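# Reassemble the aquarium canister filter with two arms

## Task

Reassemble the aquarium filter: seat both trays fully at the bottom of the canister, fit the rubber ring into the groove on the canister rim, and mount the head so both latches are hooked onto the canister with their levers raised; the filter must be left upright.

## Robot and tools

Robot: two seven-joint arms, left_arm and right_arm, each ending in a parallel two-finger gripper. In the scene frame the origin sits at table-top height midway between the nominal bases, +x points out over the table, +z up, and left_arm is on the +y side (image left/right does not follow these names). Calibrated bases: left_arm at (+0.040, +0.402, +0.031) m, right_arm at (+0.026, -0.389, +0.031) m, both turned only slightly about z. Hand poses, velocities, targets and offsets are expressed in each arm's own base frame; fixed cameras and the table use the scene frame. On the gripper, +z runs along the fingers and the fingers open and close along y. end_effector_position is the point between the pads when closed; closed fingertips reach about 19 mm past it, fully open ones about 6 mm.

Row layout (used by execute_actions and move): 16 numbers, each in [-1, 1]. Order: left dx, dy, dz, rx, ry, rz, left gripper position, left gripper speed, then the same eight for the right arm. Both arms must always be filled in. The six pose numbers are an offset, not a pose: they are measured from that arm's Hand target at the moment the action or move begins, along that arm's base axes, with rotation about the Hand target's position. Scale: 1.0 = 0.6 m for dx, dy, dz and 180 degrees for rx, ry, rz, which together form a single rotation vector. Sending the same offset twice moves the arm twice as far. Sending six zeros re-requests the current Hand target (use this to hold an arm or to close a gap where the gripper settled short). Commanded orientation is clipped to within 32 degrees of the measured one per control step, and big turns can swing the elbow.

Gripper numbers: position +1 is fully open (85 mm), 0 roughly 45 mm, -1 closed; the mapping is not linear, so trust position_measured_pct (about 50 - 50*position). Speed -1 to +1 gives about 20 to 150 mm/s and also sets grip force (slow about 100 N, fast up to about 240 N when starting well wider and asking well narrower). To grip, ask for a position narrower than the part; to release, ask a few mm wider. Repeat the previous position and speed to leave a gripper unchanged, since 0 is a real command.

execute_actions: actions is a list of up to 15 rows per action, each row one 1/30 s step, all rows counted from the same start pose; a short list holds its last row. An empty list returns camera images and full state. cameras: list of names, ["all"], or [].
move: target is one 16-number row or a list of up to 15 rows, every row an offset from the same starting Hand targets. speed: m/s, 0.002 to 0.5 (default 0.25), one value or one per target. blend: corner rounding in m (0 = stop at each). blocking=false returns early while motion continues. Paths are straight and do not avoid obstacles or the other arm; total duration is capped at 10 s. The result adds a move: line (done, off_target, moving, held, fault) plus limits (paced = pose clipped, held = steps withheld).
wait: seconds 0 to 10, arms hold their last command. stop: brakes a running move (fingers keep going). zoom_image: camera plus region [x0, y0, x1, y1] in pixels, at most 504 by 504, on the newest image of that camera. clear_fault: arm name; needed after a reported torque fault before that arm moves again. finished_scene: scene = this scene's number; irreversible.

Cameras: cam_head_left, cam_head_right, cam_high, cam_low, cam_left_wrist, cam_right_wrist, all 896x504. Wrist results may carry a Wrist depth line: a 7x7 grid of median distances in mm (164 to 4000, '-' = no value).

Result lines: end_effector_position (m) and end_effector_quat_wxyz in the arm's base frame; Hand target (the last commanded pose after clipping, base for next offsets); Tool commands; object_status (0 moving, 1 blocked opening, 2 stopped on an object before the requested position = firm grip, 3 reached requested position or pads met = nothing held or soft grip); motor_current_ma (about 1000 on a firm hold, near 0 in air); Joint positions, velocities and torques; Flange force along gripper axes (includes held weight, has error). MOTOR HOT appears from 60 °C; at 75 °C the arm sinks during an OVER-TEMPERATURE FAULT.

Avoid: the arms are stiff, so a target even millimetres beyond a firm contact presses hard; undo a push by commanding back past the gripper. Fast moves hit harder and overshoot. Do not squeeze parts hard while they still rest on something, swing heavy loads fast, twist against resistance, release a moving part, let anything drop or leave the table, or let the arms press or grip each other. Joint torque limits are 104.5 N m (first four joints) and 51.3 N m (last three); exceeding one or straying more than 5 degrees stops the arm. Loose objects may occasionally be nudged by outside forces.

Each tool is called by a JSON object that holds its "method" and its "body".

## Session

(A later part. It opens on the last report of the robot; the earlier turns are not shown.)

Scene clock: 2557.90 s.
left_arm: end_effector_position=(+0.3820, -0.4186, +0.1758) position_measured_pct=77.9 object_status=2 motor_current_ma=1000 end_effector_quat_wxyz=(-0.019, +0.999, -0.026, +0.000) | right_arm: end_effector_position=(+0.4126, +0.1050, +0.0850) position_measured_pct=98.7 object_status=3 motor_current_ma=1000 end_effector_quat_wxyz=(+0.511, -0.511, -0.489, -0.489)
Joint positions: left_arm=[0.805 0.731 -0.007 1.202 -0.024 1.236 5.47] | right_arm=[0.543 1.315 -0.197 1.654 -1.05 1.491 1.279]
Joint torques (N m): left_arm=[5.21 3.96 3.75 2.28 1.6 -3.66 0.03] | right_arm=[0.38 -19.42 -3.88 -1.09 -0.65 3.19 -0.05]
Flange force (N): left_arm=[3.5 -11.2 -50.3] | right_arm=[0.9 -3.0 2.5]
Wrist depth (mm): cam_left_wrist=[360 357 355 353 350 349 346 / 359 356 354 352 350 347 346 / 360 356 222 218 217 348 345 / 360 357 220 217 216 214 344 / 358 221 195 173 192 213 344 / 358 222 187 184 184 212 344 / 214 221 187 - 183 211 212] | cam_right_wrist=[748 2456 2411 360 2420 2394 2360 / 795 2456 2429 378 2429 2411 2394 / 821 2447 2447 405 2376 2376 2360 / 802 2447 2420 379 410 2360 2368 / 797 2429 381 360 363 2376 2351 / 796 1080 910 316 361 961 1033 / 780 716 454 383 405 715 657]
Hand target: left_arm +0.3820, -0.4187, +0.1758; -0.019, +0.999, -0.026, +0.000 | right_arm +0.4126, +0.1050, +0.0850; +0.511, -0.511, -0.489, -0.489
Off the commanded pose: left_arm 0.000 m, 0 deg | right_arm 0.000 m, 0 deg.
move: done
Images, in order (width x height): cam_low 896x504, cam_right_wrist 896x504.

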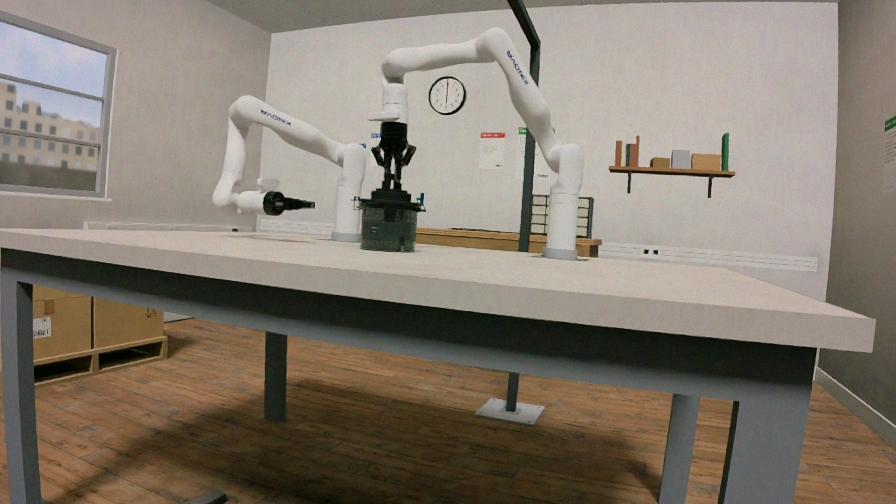

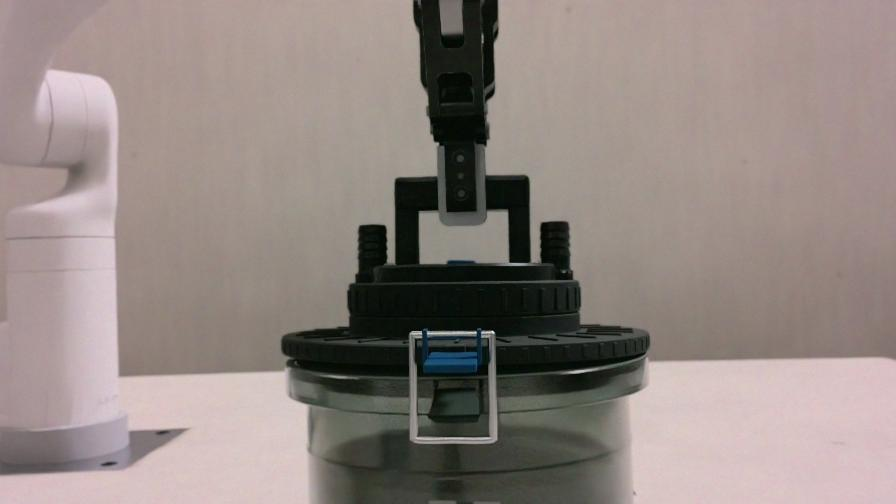

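{"method": "move", "body": {"target": [[0,0,0,0,0,0,-0.65,-1, -0.0082,0.13,-0.0017,0,0,0, -1, 0],[0,0,0,0,0,0,-0.65,-1, -0.0082,0.2,-0.0017,0,0,0, -1, 0]], "speed": [0.15,0.05], "cameras": ["cam_right_wrist","cam_left_wrist","cam_low","cam_high","cam_head_left"]}}

{"method": "zoom_image", "body": {"camera": "cam_low", "region": [330, 180, 390, 230]}}

{"method": "zoom_image", "body": {"camera": "cam_high", "region": [390, 170, 490, 250]}}

{"method": "zoom_image", "body": {"camera": "cam_head_left", "region": [560, 220, 650, 290]}}

Scene clock: 2616.40 s.
left_arm: end_effector_position=(+0.3820, -0.4187, +0.1758) position_measured_pct=77.9 object_status=2 motor_current_ma=1000 end_effector_quat_wxyz=(-0.019, +0.999, -0.026, +0.000) | right_arm: end_effector_position=(+0.4077, +0.2250, +0.0840) position_measured_pct=98.7 object_status=3 motor_current_ma=1000 end_effector_quat_wxyz=(+0.511, -0.511, -0.489, -0.489)
Joint positions: left_arm=[0.805 0.731 -0.007 1.202 -0.024 1.236 5.47] | right_arm=[0.382 1.325 -0.319 1.799 -1.246 1.286 1.402]
Joint torques (N m): left_arm=[5.3 4.12 3.79 2.39 1.65 -3.64 0] | right_arm=[0.52 -18.48 -4.9 -0.29 -0.15 3.22 -0.05]
Flange force (N): left_arm=[3.6 -11.2 -50.6] | right_arm=[0.9 -2.9 2.2]
Wrist depth (mm): cam_left_wrist=[361 357 355 352 350 349 345 / 359 356 354 352 349 348 345 / 358 357 221 218 217 348 345 / 359 356 220 217 215 214 345 / 359 222 196 173 192 213 345 / 358 221 187 185 184 212 344 / 213 221 187 - 183 211 212] | cam_right_wrist=[2335 2310 2310 261 - 2278 2240 / 2326 2326 2326 2302 2255 2310 2240 / 714 2310 2318 287 286 2255 2248 / 2335 2318 2286 288 286 2263 2232 / 2302 2310 262 241 247 2278 2248 / 949 944 230 211 216 232 1030 / 698 700 349 192 341 609 647]
Hand target: left_arm +0.3820, -0.4187, +0.1758; -0.019, +0.999, -0.026, +0.000 | right_arm +0.4077, +0.2250, +0.0840; +0.511, -0.511, -0.489, -0.489
Off the commanded pose: left_arm 0.000 m, 0 deg | right_arm 0.000 m, 0 deg.
move: done
Images, in order (width x height): cam_head_left 896x504, cam_high 896x504, cam_low 896x504, cam_left_wrist 896x504, cam_right_wrist 896x504.

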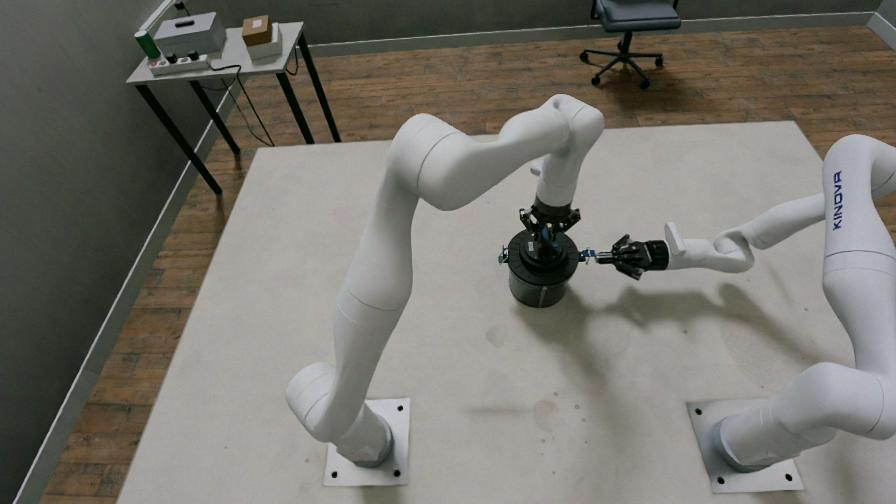

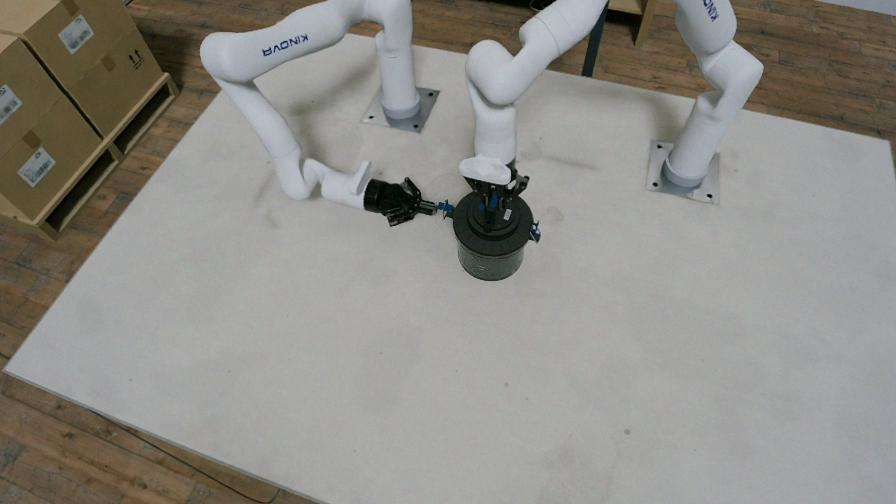

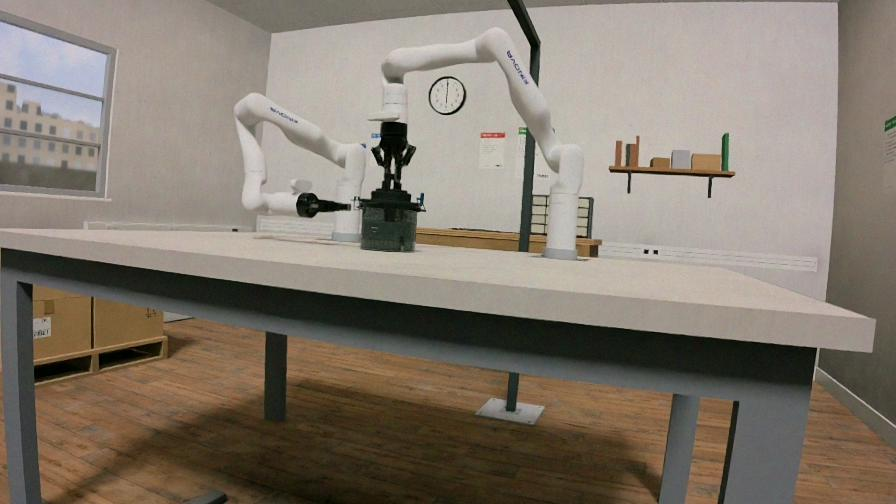

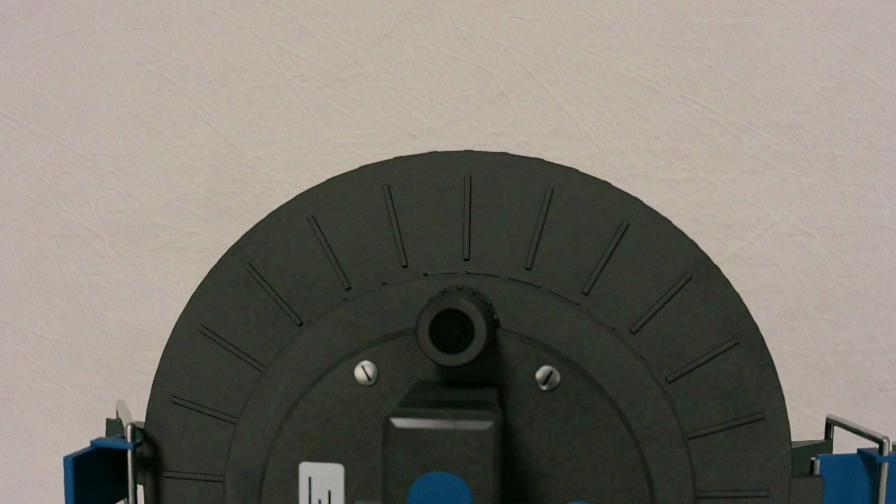

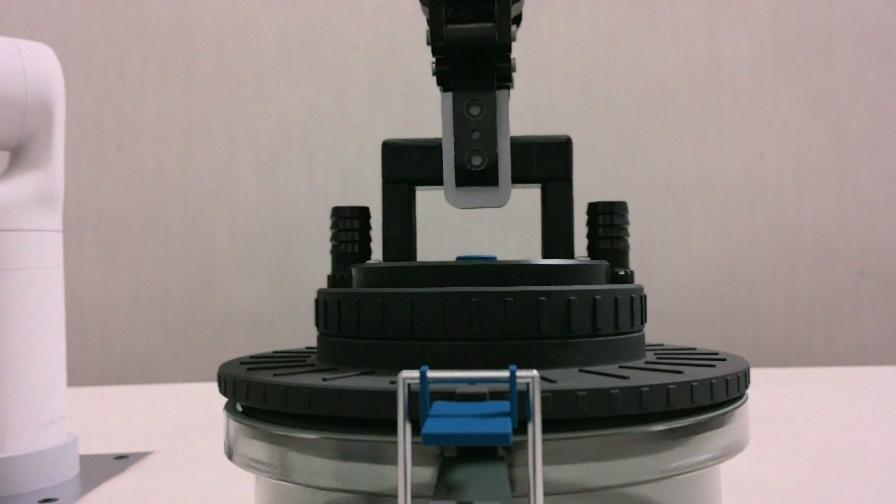

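Scaled by 8.400 from the camera's 896x504 image, which has a finer 1280x720 frame.

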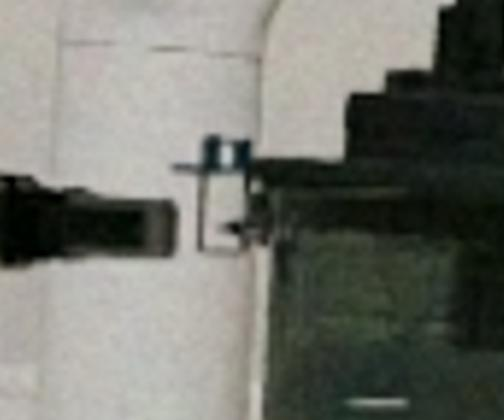

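Scaled by 5.040 from the camera's 896x504 image, which has a finer 1280x720 frame.

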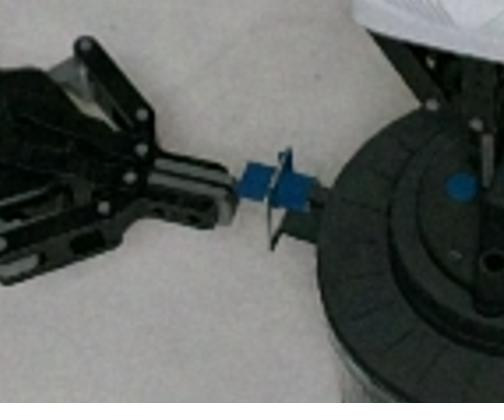

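Scaled by 5.600 from the camera's 896x504 image, which has a finer 1280x720 frame.

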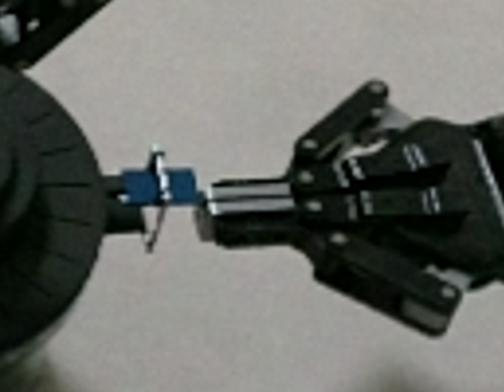

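{"method": "move", "body": {"target": [[0,0,0,0,0,0,-0.65,-1, 0,0.0083,0,0,0,0, -1, 0],[0,0,0,0,0,0,-0.65,-1, 0,0.0083,0.0158,0,0,0, -1, 0]], "speed": [0.03,0.02], "cameras": ["cam_right_wrist","cam_left_wrist","cam_low"]}}

{"method": "zoom_image", "body": {"camera": "cam_low", "region": [330, 180, 390, 230]}}

{"method": "zoom_image", "body": {"camera": "cam_left_wrist", "region": [756, 384, 896, 504]}}

Scene clock: 2636.07 s.
left_arm: end_effector_position=(+0.3820, -0.4187, +0.1758) position_measured_pct=77.9 object_status=2 motor_current_ma=1000 end_effector_quat_wxyz=(-0.019, +0.999, -0.026, +0.000) | right_arm: end_effector_position=(+0.4077, +0.2300, +0.0934) position_measured_pct=98.7 object_status=3 motor_current_ma=1000 end_effector_quat_wxyz=(+0.511, -0.511, -0.489, -0.489)
Joint positions: left_arm=[0.805 0.731 -0.007 1.202 -0.024 1.236 5.47] | right_arm=[0.377 1.304 -0.328 1.816 -1.259 1.279 1.398]
Joint torques (N m): left_arm=[5.24 4.11 3.79 2.38 1.63 -3.68 -0.01] | right_arm=[0.36 -18.11 -5.13 -0.35 -0.27 3.25 -0.04]
Flange force (N): left_arm=[3.6 -11.0 -50.7] | right_arm=[1.4 -2.9 1.4]
Wrist depth (mm): cam_left_wrist=[359 357 354 353 350 348 345 / 360 357 354 352 350 348 346 / 360 356 221 218 217 347 345 / 359 357 220 217 216 214 346 / 359 221 195 173 192 213 345 / 359 222 187 185 184 212 344 / 214 221 187 - 183 211 212] | cam_right_wrist=[2343 2326 2310 249 - 2278 2248 / 2335 2326 2286 2294 2271 2278 2248 / 712 2310 2318 282 280 2278 2248 / 2326 2318 2294 283 287 2271 2255 / 2335 2318 268 246 253 2232 2286 / 999 1242 245 235 236 252 1076 / 696 687 222 184 207 230 678]
Hand target: left_arm +0.3820, -0.4187, +0.1758; -0.019, +0.999, -0.026, +0.000 | right_arm +0.4077, +0.2300, +0.0934; +0.511, -0.511, -0.489, -0.489
Off the commanded pose: left_arm 0.000 m, 0 deg | right_arm 0.000 m, 0 deg.
move: done
Images, in order (width x height): cam_low 896x504, cam_left_wrist 896x504, cam_right_wrist 896x504.

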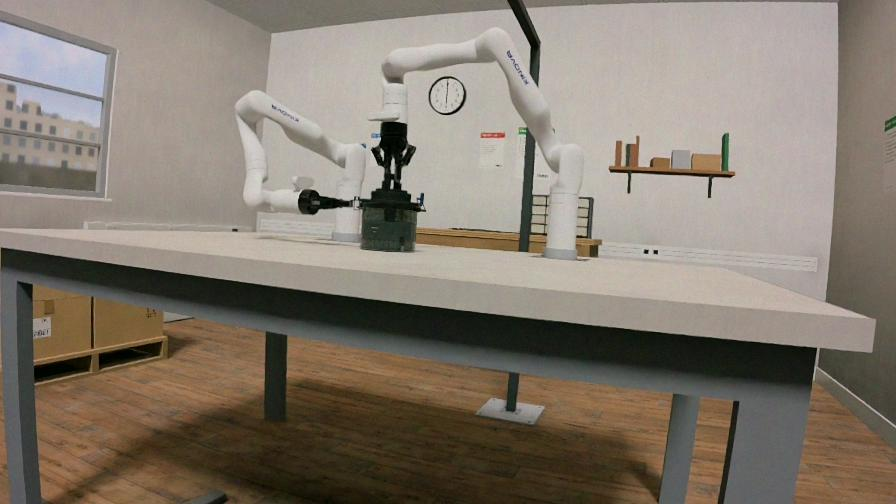

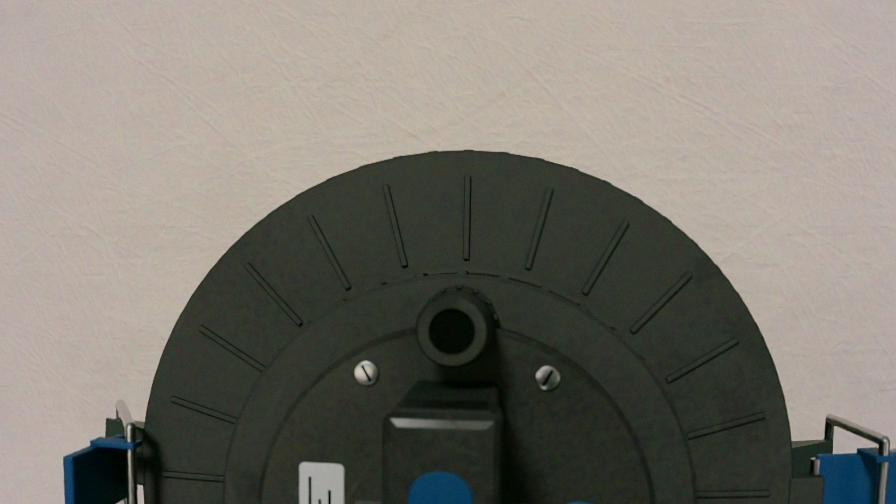

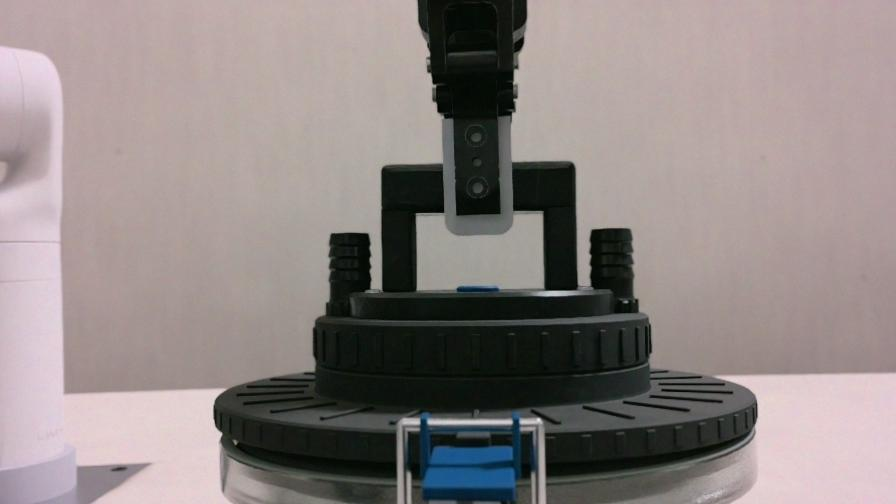

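Scaled by 8.400 from the camera's 896x504 image, which has a finer 1280x720 frame.

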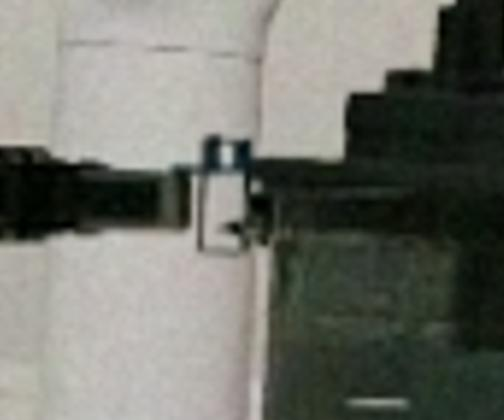

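Scaled by 3.600 from the camera's 896x504 image, which has a finer 1280x720 frame.

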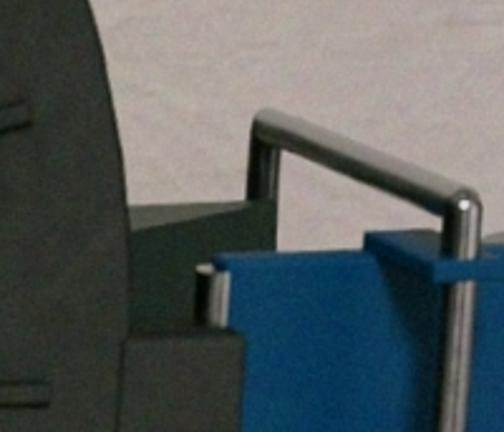

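{"method": "move", "body": {"target": [[0,0,0,0,0,0,-0.65,-1, 0,0.0015,0.0125,0,0,0, -1, 0],[0,0,0,0,0,0,-0.65,-1, 0,0.004,0.0198,0,0,0, -1, 0]], "speed": 0.015, "cameras": ["cam_right_wrist","cam_left_wrist","cam_low"]}}

{"method": "zoom_image", "body": {"camera": "cam_low", "region": [330, 180, 390, 230]}}

{"method": "zoom_image", "body": {"camera": "cam_left_wrist", "region": [756, 384, 896, 504]}}

Scene clock: 2648.13 s.
left_arm: end_effector_position=(+0.3820, -0.4187, +0.1758) position_measured_pct=77.9 object_status=2 motor_current_ma=1000 end_effector_quat_wxyz=(-0.019, +0.999, -0.026, +0.000) | right_arm: end_effector_position=(+0.4077, +0.2324, +0.1053) position_measured_pct=98.7 object_status=3 motor_current_ma=1000 end_effector_quat_wxyz=(+0.511, -0.511, -0.489, -0.489)
Joint positions: left_arm=[0.805 0.731 -0.007 1.202 -0.024 1.236 5.47] | right_arm=[0.375 1.275 -0.336 1.835 -1.268 1.277 1.389]
Joint torques (N m): left_arm=[5.21 4.25 3.82 2.16 1.69 -4.03 -0.01] | right_arm=[-0.68 -18.27 -5.98 -0.1 -0.25 3.5 -0.08]
Flange force (N): left_arm=[3.1 -11.5 -51.3] | right_arm=[0.1 -2.7 -0.7]
Wrist depth (mm): cam_left_wrist=[359 356 355 353 350 348 345 / 361 357 355 351 350 348 345 / 360 357 221 218 217 348 345 / 360 356 220 218 216 214 346 / 359 222 195 173 192 213 344 / 358 221 187 185 183 212 343 / 358 221 187 - 183 211 211] | cam_right_wrist=[2335 2343 2318 239 - 2263 2240 / 2302 2278 2286 256 2263 2271 2248 / 703 2294 2310 280 2278 2248 2271 / 2310 2294 2294 280 278 2248 2240 / 2318 2310 2278 276 278 2240 2232 / 1056 1190 256 236 242 1038 1139 / 733 267 223 204 219 234 774]
Hand target: left_arm +0.3820, -0.4187, +0.1758; -0.019, +0.999, -0.026, +0.000 | right_arm +0.4077, +0.2324, +0.1053; +0.511, -0.511, -0.489, -0.489
Off the commanded pose: left_arm 0.000 m, 0 deg | right_arm 0.000 m, 0 deg.
move: done
Images, in order (width x height): cam_low 896x504, cam_left_wrist 896x504, cam_right_wrist 896x504.

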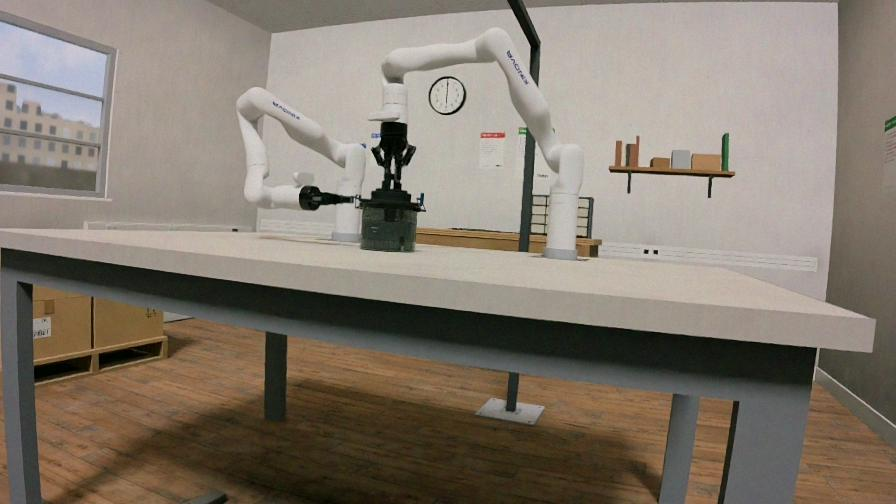

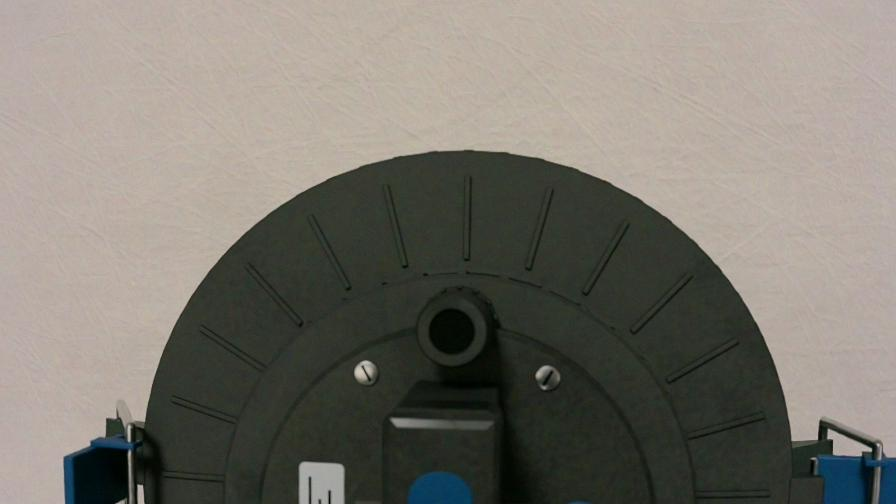

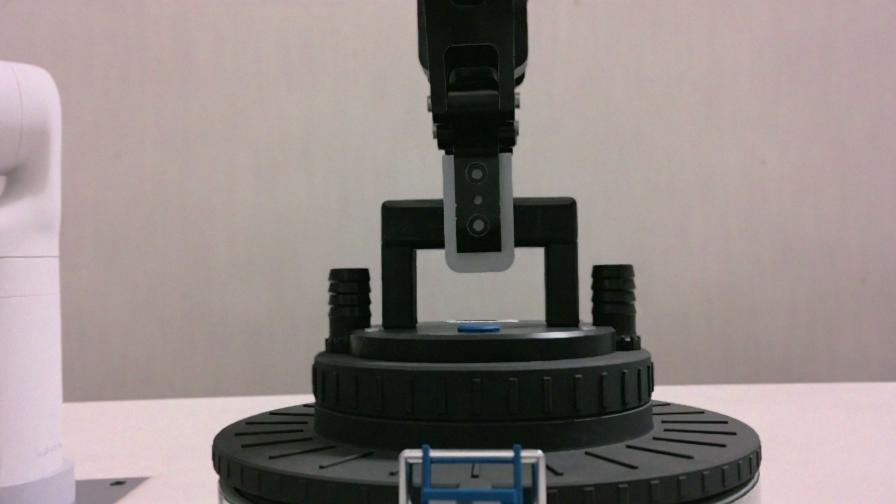

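Scaled by 8.400 from the camera's 896x504 image, which has a finer 1280x720 frame.

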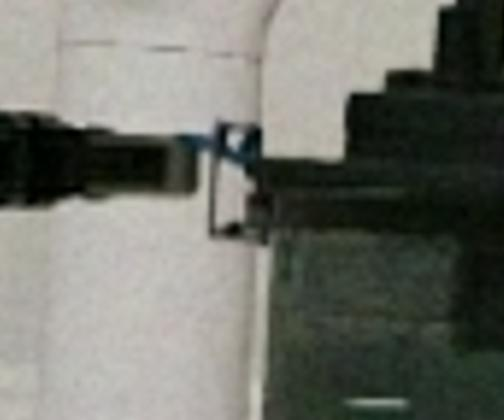

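Scaled by 3.600 from the camera's 896x504 image, which has a finer 1280x720 frame.

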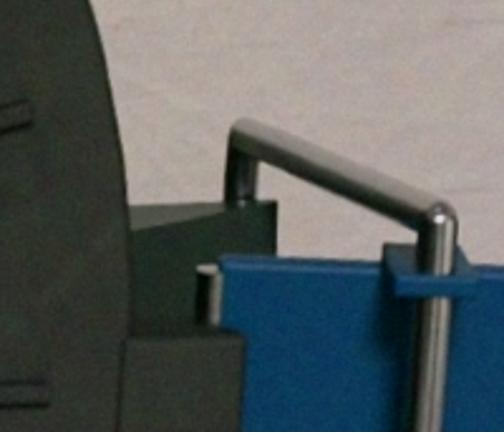

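{"method": "move", "body": {"target": [[0,0,0,0,0,0,-0.65,-1, 0,0.006,0.0093,0,0,0, -1, 0],[0,0,0,0,0,0,-0.65,-1, 0,0.0142,0.0168,0,0,0, -1, 0]], "speed": 0.015, "cameras": ["cam_right_wrist","cam_left_wrist","cam_low"]}}

{"method": "zoom_image", "body": {"camera": "cam_low", "region": [330, 180, 390, 230]}}

{"method": "zoom_image", "body": {"camera": "cam_left_wrist", "region": [756, 384, 896, 504]}}

Scene clock: 2660.30 s.
left_arm: end_effector_position=(+0.3820, -0.4186, +0.1758) position_measured_pct=77.9 object_status=2 motor_current_ma=1000 end_effector_quat_wxyz=(-0.019, +0.999, -0.026, +0.000) | right_arm: end_effector_position=(+0.4078, +0.2408, +0.1154) position_measured_pct=98.7 object_status=3 motor_current_ma=1000 end_effector_quat_wxyz=(+0.511, -0.511, -0.489, -0.489)
Joint positions: left_arm=[0.805 0.731 -0.007 1.202 -0.024 1.236 5.47] | right_arm=[0.364 1.253 -0.349 1.853 -1.289 1.265 1.386]
Joint torques (N m): left_arm=[6.66 -3.18 5.3 -1.06 2.73 -3.74 -0.03] | right_arm=[-10.24 -22.35 -19.36 2.59 -1.08 9.26 -0.06]
Flange force (N): left_arm=[6.3 -11.4 -38.6] | right_arm=[-18.6 -2.4 -24.2]
Wrist depth (mm): cam_left_wrist=[358 356 355 351 350 348 344 / 359 356 353 352 350 346 344 / 360 356 220 218 217 346 344 / 359 356 219 217 216 215 345 / 359 221 195 170 192 214 344 / 358 220 187 185 184 213 343 / 216 220 187 - 183 212 212] | cam_right_wrist=[2310 2310 2302 227 - 2278 2271 / 2318 2286 2302 258 - 2248 2255 / 711 2286 2294 265 2271 2248 2232 / 2310 2310 2286 272 271 2248 2225 / 2310 2294 281 301 276 2271 2232 / 1096 1221 258 237 243 1083 1178 / 764 886 248 227 230 255 807]
Hand target: left_arm +0.3820, -0.4187, +0.1758; -0.019, +0.999, -0.026, +0.000 | right_arm +0.4077, +0.2409, +0.1154; +0.511, -0.511, -0.489, -0.489
Off the commanded pose: left_arm 0.000 m, 0 deg | right_arm 0.000 m, 0 deg.
move: done
Images, in order (width x height): cam_low 896x504, cam_left_wrist 896x504, cam_right_wrist 896x504.

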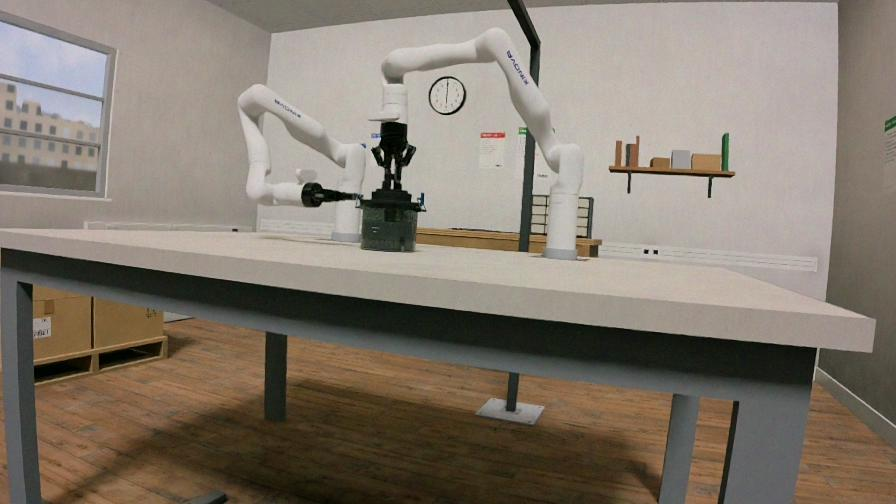

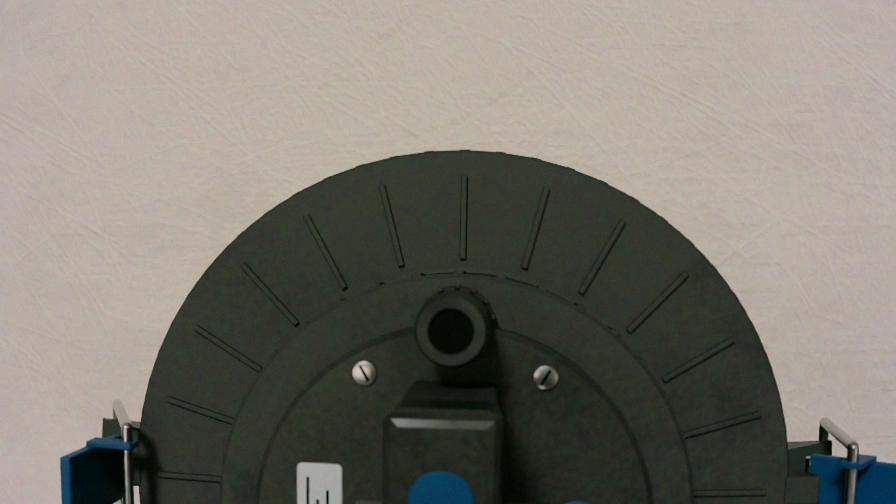

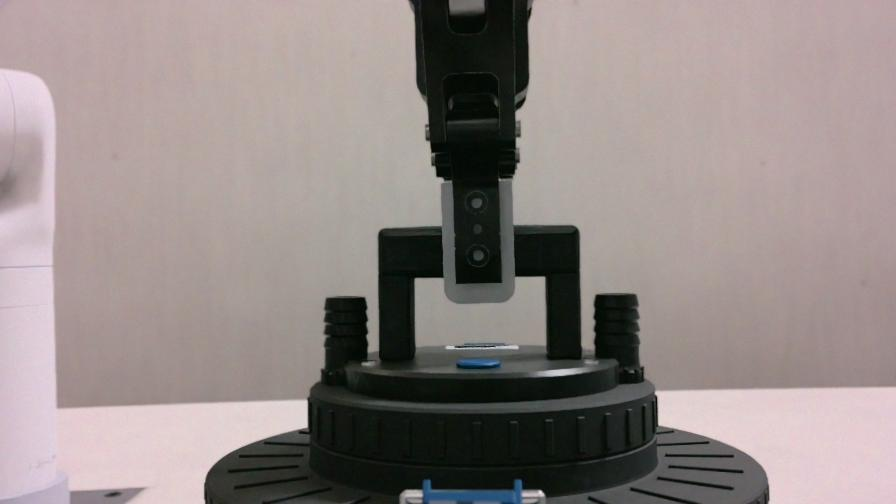

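Scaled by 8.400 from the camera's 896x504 image, which has a finer 1280x720 frame.

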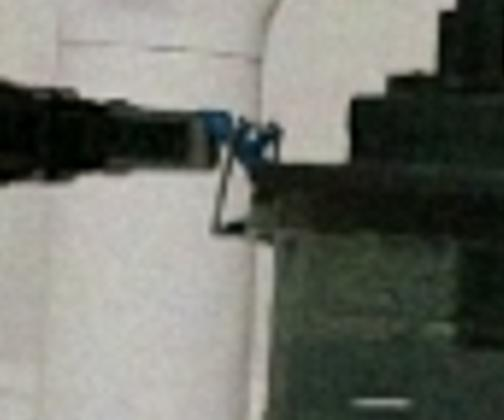

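Scaled by 3.600 from the camera's 896x504 image, which has a finer 1280x720 frame.

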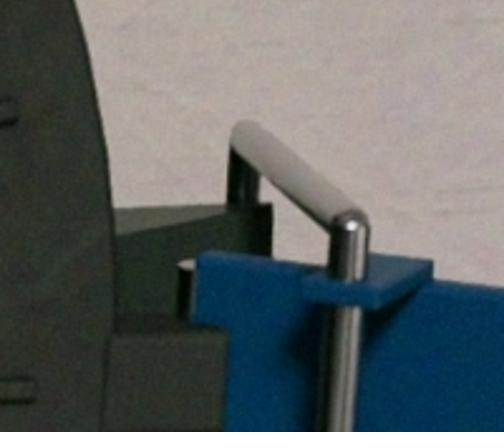

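{"method": "move", "body": {"target": [[0,0,0,0,0,0,-0.65,-1, 0,0.0063,0.0037,0,0,0, -1, 0]], "speed": 0.01}}

{"method": "move", "body": {"target": [[0,0,0,0,0,0,-0.65,-1, 0,0.0058,0.0025,0,0,0, -1, 0]], "speed": 0.01, "cameras": ["cam_left_wrist","cam_low"]}}

{"method": "zoom_image", "body": {"camera": "cam_low", "region": [330, 180, 390, 230]}}

{"method": "zoom_image", "body": {"camera": "cam_left_wrist", "region": [756, 384, 896, 504]}}

Scene clock: 2670.40 s.
left_arm: end_effector_position=(+0.3820, -0.4187, +0.1758) position_measured_pct=77.9 object_status=2 motor_current_ma=1000 end_effector_quat_wxyz=(-0.019, +0.999, -0.026, +0.000) | right_arm: end_effector_position=(+0.4077, +0.2447, +0.1176) position_measured_pct=98.7 object_status=3 motor_current_ma=1000 end_effector_quat_wxyz=(+0.511, -0.511, -0.489, -0.489)
Joint positions: left_arm=[0.805 0.731 -0.007 1.202 -0.024 1.236 5.47] | right_arm=[0.359 1.248 -0.355 1.858 -1.297 1.26 1.387]
Joint torques (N m): left_arm=[9.48 -6.42 7.91 -5.13 4.41 -5.98 0.05] | right_arm=[-12.66 -22.37 -21.66 2.77 -1.07 9.87 -0.04]
Flange force (N): left_arm=[5.4 -19.3 -34.4] | right_arm=[-19.5 -3.2 -29.8]
Wrist depth (mm): cam_left_wrist=[359 357 353 352 349 346 344 / 358 356 354 351 349 346 344 / 358 356 220 218 217 346 344 / 358 356 219 217 216 215 344 / 359 221 195 170 193 214 344 / 358 220 187 185 184 213 342 / 209 219 187 - 183 212 212] | cam_right_wrist=[2318 2278 2271 225 - 2240 2255 / 2302 2302 2294 287 - 2248 2248 / 701 2302 2278 262 - 2240 2255 / 2310 2302 2294 269 267 2255 2232 / 2318 2302 278 271 270 2248 2232 / 699 1235 262 236 243 1094 1176 / 768 894 246 224 227 263 811]
Hand target: left_arm +0.3820, -0.4187, +0.1758; -0.019, +0.999, -0.026, +0.000 | right_arm +0.4077, +0.2447, +0.1176; +0.511, -0.511, -0.489, -0.489
Off the commanded pose: left_arm 0.000 m, 0 deg | right_arm 0.000 m, 0 deg.
move: done

Scene clock: 2671.10 s.
left_arm: end_effector_position=(+0.3818, -0.4188, +0.1755) position_measured_pct=77.9 object_status=2 motor_current_ma=1000 end_effector_quat_wxyz=(-0.019, +0.999, -0.026, +0.000) | right_arm: end_effector_position=(+0.4076, +0.2484, +0.1193) position_measured_pct=98.7 object_status=3 motor_current_ma=1000 end_effector_quat_wxyz=(+0.511, -0.511, -0.489, -0.489)
Joint positions: left_arm=[0.806 0.731 -0.007 1.202 -0.024 1.236 5.47] | right_arm=[0.354 1.245 -0.36 1.862 -1.305 1.255 1.388]
Joint torques (N m): left_arm=[4.22 -19.2 3.54 -8.13 1.69 -2.57 0.02] | right_arm=[-5.21 -20.65 -12.51 0.49 -0.7 6.78 -0.05]
Flange force (N): left_arm=[5.3 -5.4 -9.8] | right_arm=[-9.6 -4.3 -11.0]
Wrist depth (mm): cam_left_wrist=[358 354 352 351 348 345 342 / 357 355 352 350 347 344 342 / 358 355 219 217 216 346 342 / 358 354 218 216 215 215 343 / 357 219 194 168 192 214 342 / 356 220 186 185 184 213 341 / 208 219 186 - 183 212 213] | cam_right_wrist=[2310 2286 2310 217 - 2278 2240 / 2310 2302 2294 251 - 2255 2232 / 703 2310 2271 257 2271 2218 2240 / 2318 2302 2286 264 262 2255 2218 / 2294 2294 2286 265 262 2248 2225 / 1124 2302 266 242 261 1111 2218 / 786 911 242 221 221 273 827]
Hand target: left_arm +0.3820, -0.4187, +0.1758; -0.019, +0.999, -0.026, +0.000 | right_arm +0.4077, +0.2482, +0.1191; +0.511, -0.511, -0.489, -0.489
Off the commanded pose: left_arm 0.000 m, 0 deg | right_arm 0.000 m, 0 deg.
move: done
Images, in order (width x height): cam_low 896x504, cam_left_wrist 896x504.

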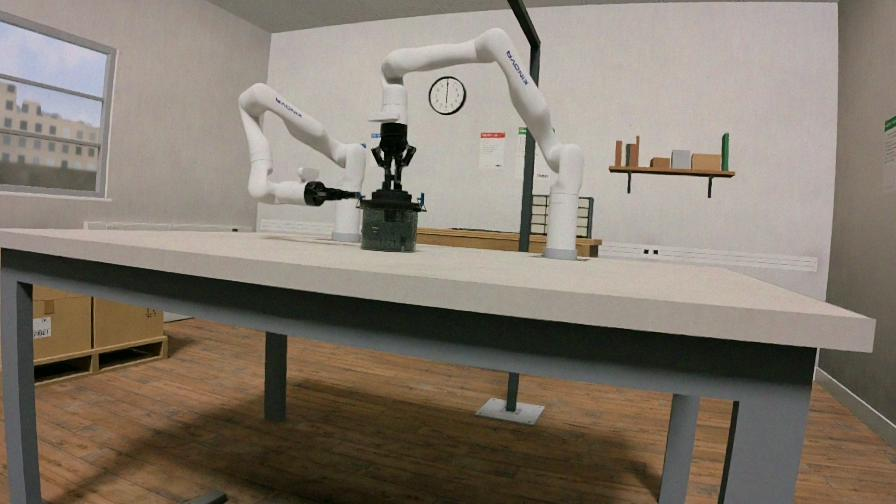

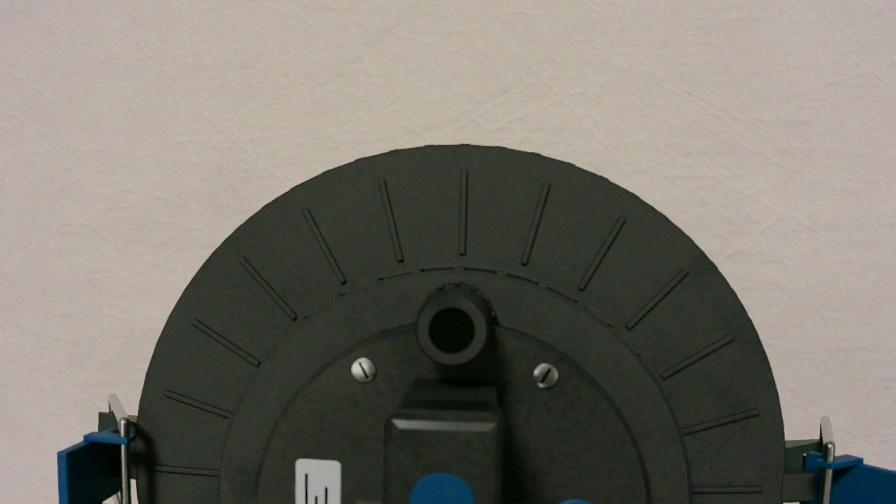

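Scaled by 8.400 from the camera's 896x504 image, which has a finer 1280x720 frame.

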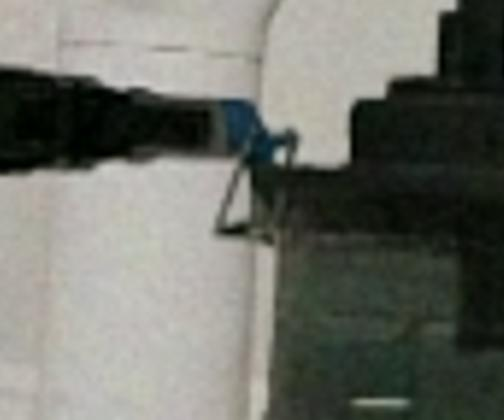

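Scaled by 3.600 from the camera's 896x504 image, which has a finer 1280x720 frame.

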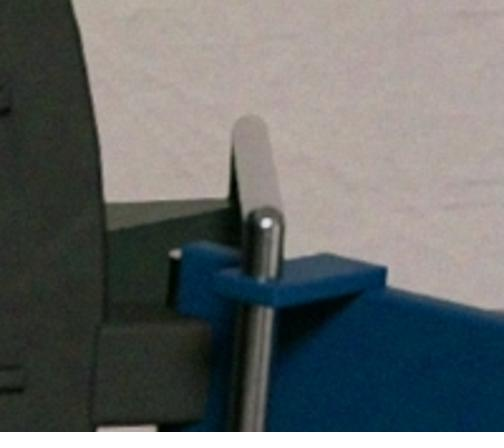

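{"method": "move", "body": {"target": [[0,0,0,0,0,0,-0.65,-1, 0,0.0063,0.0018,0,0,0, -1, 0],[0,0,0,0,0,0,-0.65,-1, 0,0.0125,0.0025,0,0,0, -1, 0]], "speed": 0.01, "cameras": ["cam_left_wrist","cam_low"]}}

{"method": "zoom_image", "body": {"camera": "cam_low", "region": [330, 180, 390, 230]}}

{"method": "zoom_image", "body": {"camera": "cam_left_wrist", "region": [756, 384, 896, 504]}}

Scene clock: 2678.60 s.
left_arm: end_effector_position=(+0.3820, -0.4187, +0.1758) position_measured_pct=77.9 object_status=2 motor_current_ma=1000 end_effector_quat_wxyz=(-0.019, +0.999, -0.026, +0.000) | right_arm: end_effector_position=(+0.4077, +0.2556, +0.1206) position_measured_pct=98.7 object_status=3 motor_current_ma=1000 end_effector_quat_wxyz=(+0.511, -0.511, -0.489, -0.489)
Joint positions: left_arm=[0.805 0.731 -0.007 1.202 -0.024 1.236 5.47] | right_arm=[0.343 1.244 -0.368 1.867 -1.32 1.244 1.393]
Joint torques (N m): left_arm=[6.75 -24.18 5.81 -11.6 3.11 -3.52 0.16] | right_arm=[-9.55 -15.7 -9.88 1.36 0.7 1.94 0.02]
Flange force (N): left_arm=[7.0 -10.0 -1.9] | right_arm=[4.7 -1.9 -20.7]
Wrist depth (mm): cam_left_wrist=[358 354 352 350 348 345 343 / 359 355 352 350 348 345 342 / 357 354 219 217 216 344 342 / 356 354 218 216 215 214 342 / 357 220 194 169 192 214 342 / 357 220 186 185 184 213 341 / 208 220 186 - 183 213 213] | cam_right_wrist=[2302 2286 2278 211 - 2240 2255 / 2310 2294 2278 243 - 2240 2218 / 2278 2302 2294 2248 - 2240 2232 / 2294 2278 2255 251 256 2225 2240 / 2286 2294 2286 252 256 2255 2240 / 2278 2278 263 248 256 1122 2218 / 790 912 235 216 218 262 833]
Hand target: left_arm +0.3820, -0.4187, +0.1758; -0.019, +0.999, -0.026, +0.000 | right_arm +0.4077, +0.2557, +0.1206; +0.511, -0.511, -0.489, -0.489
Off the commanded pose: left_arm 0.000 m, 0 deg | right_arm 0.000 m, 0 deg.
move: done
Images, in order (width x height): cam_low 896x504, cam_left_wrist 896x504.

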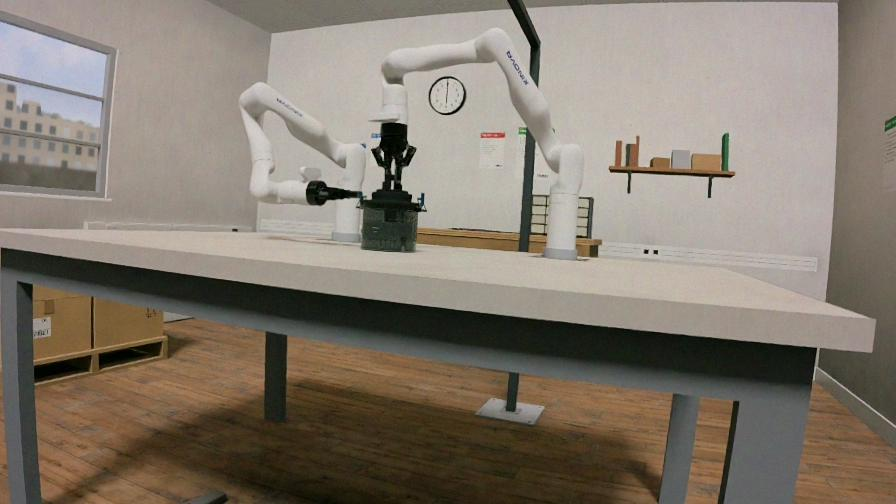

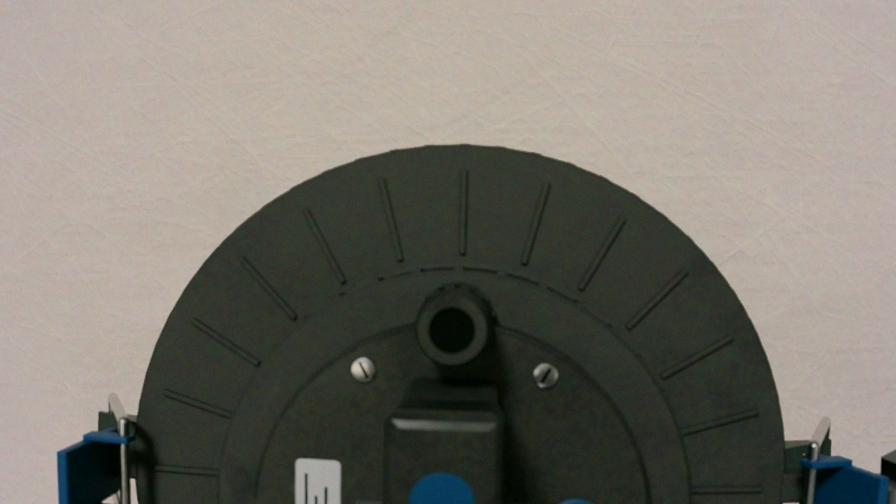

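Scaled by 8.400 from the camera's 896x504 image, which has a finer 1280x720 frame.

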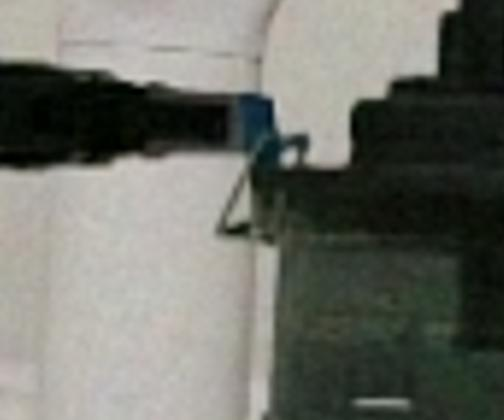

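Scaled by 3.600 from the camera's 896x504 image, which has a finer 1280x720 frame.

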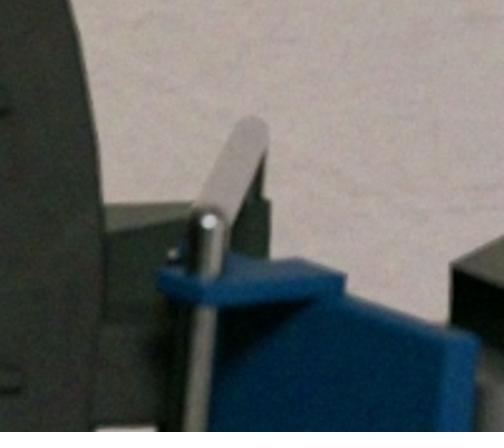

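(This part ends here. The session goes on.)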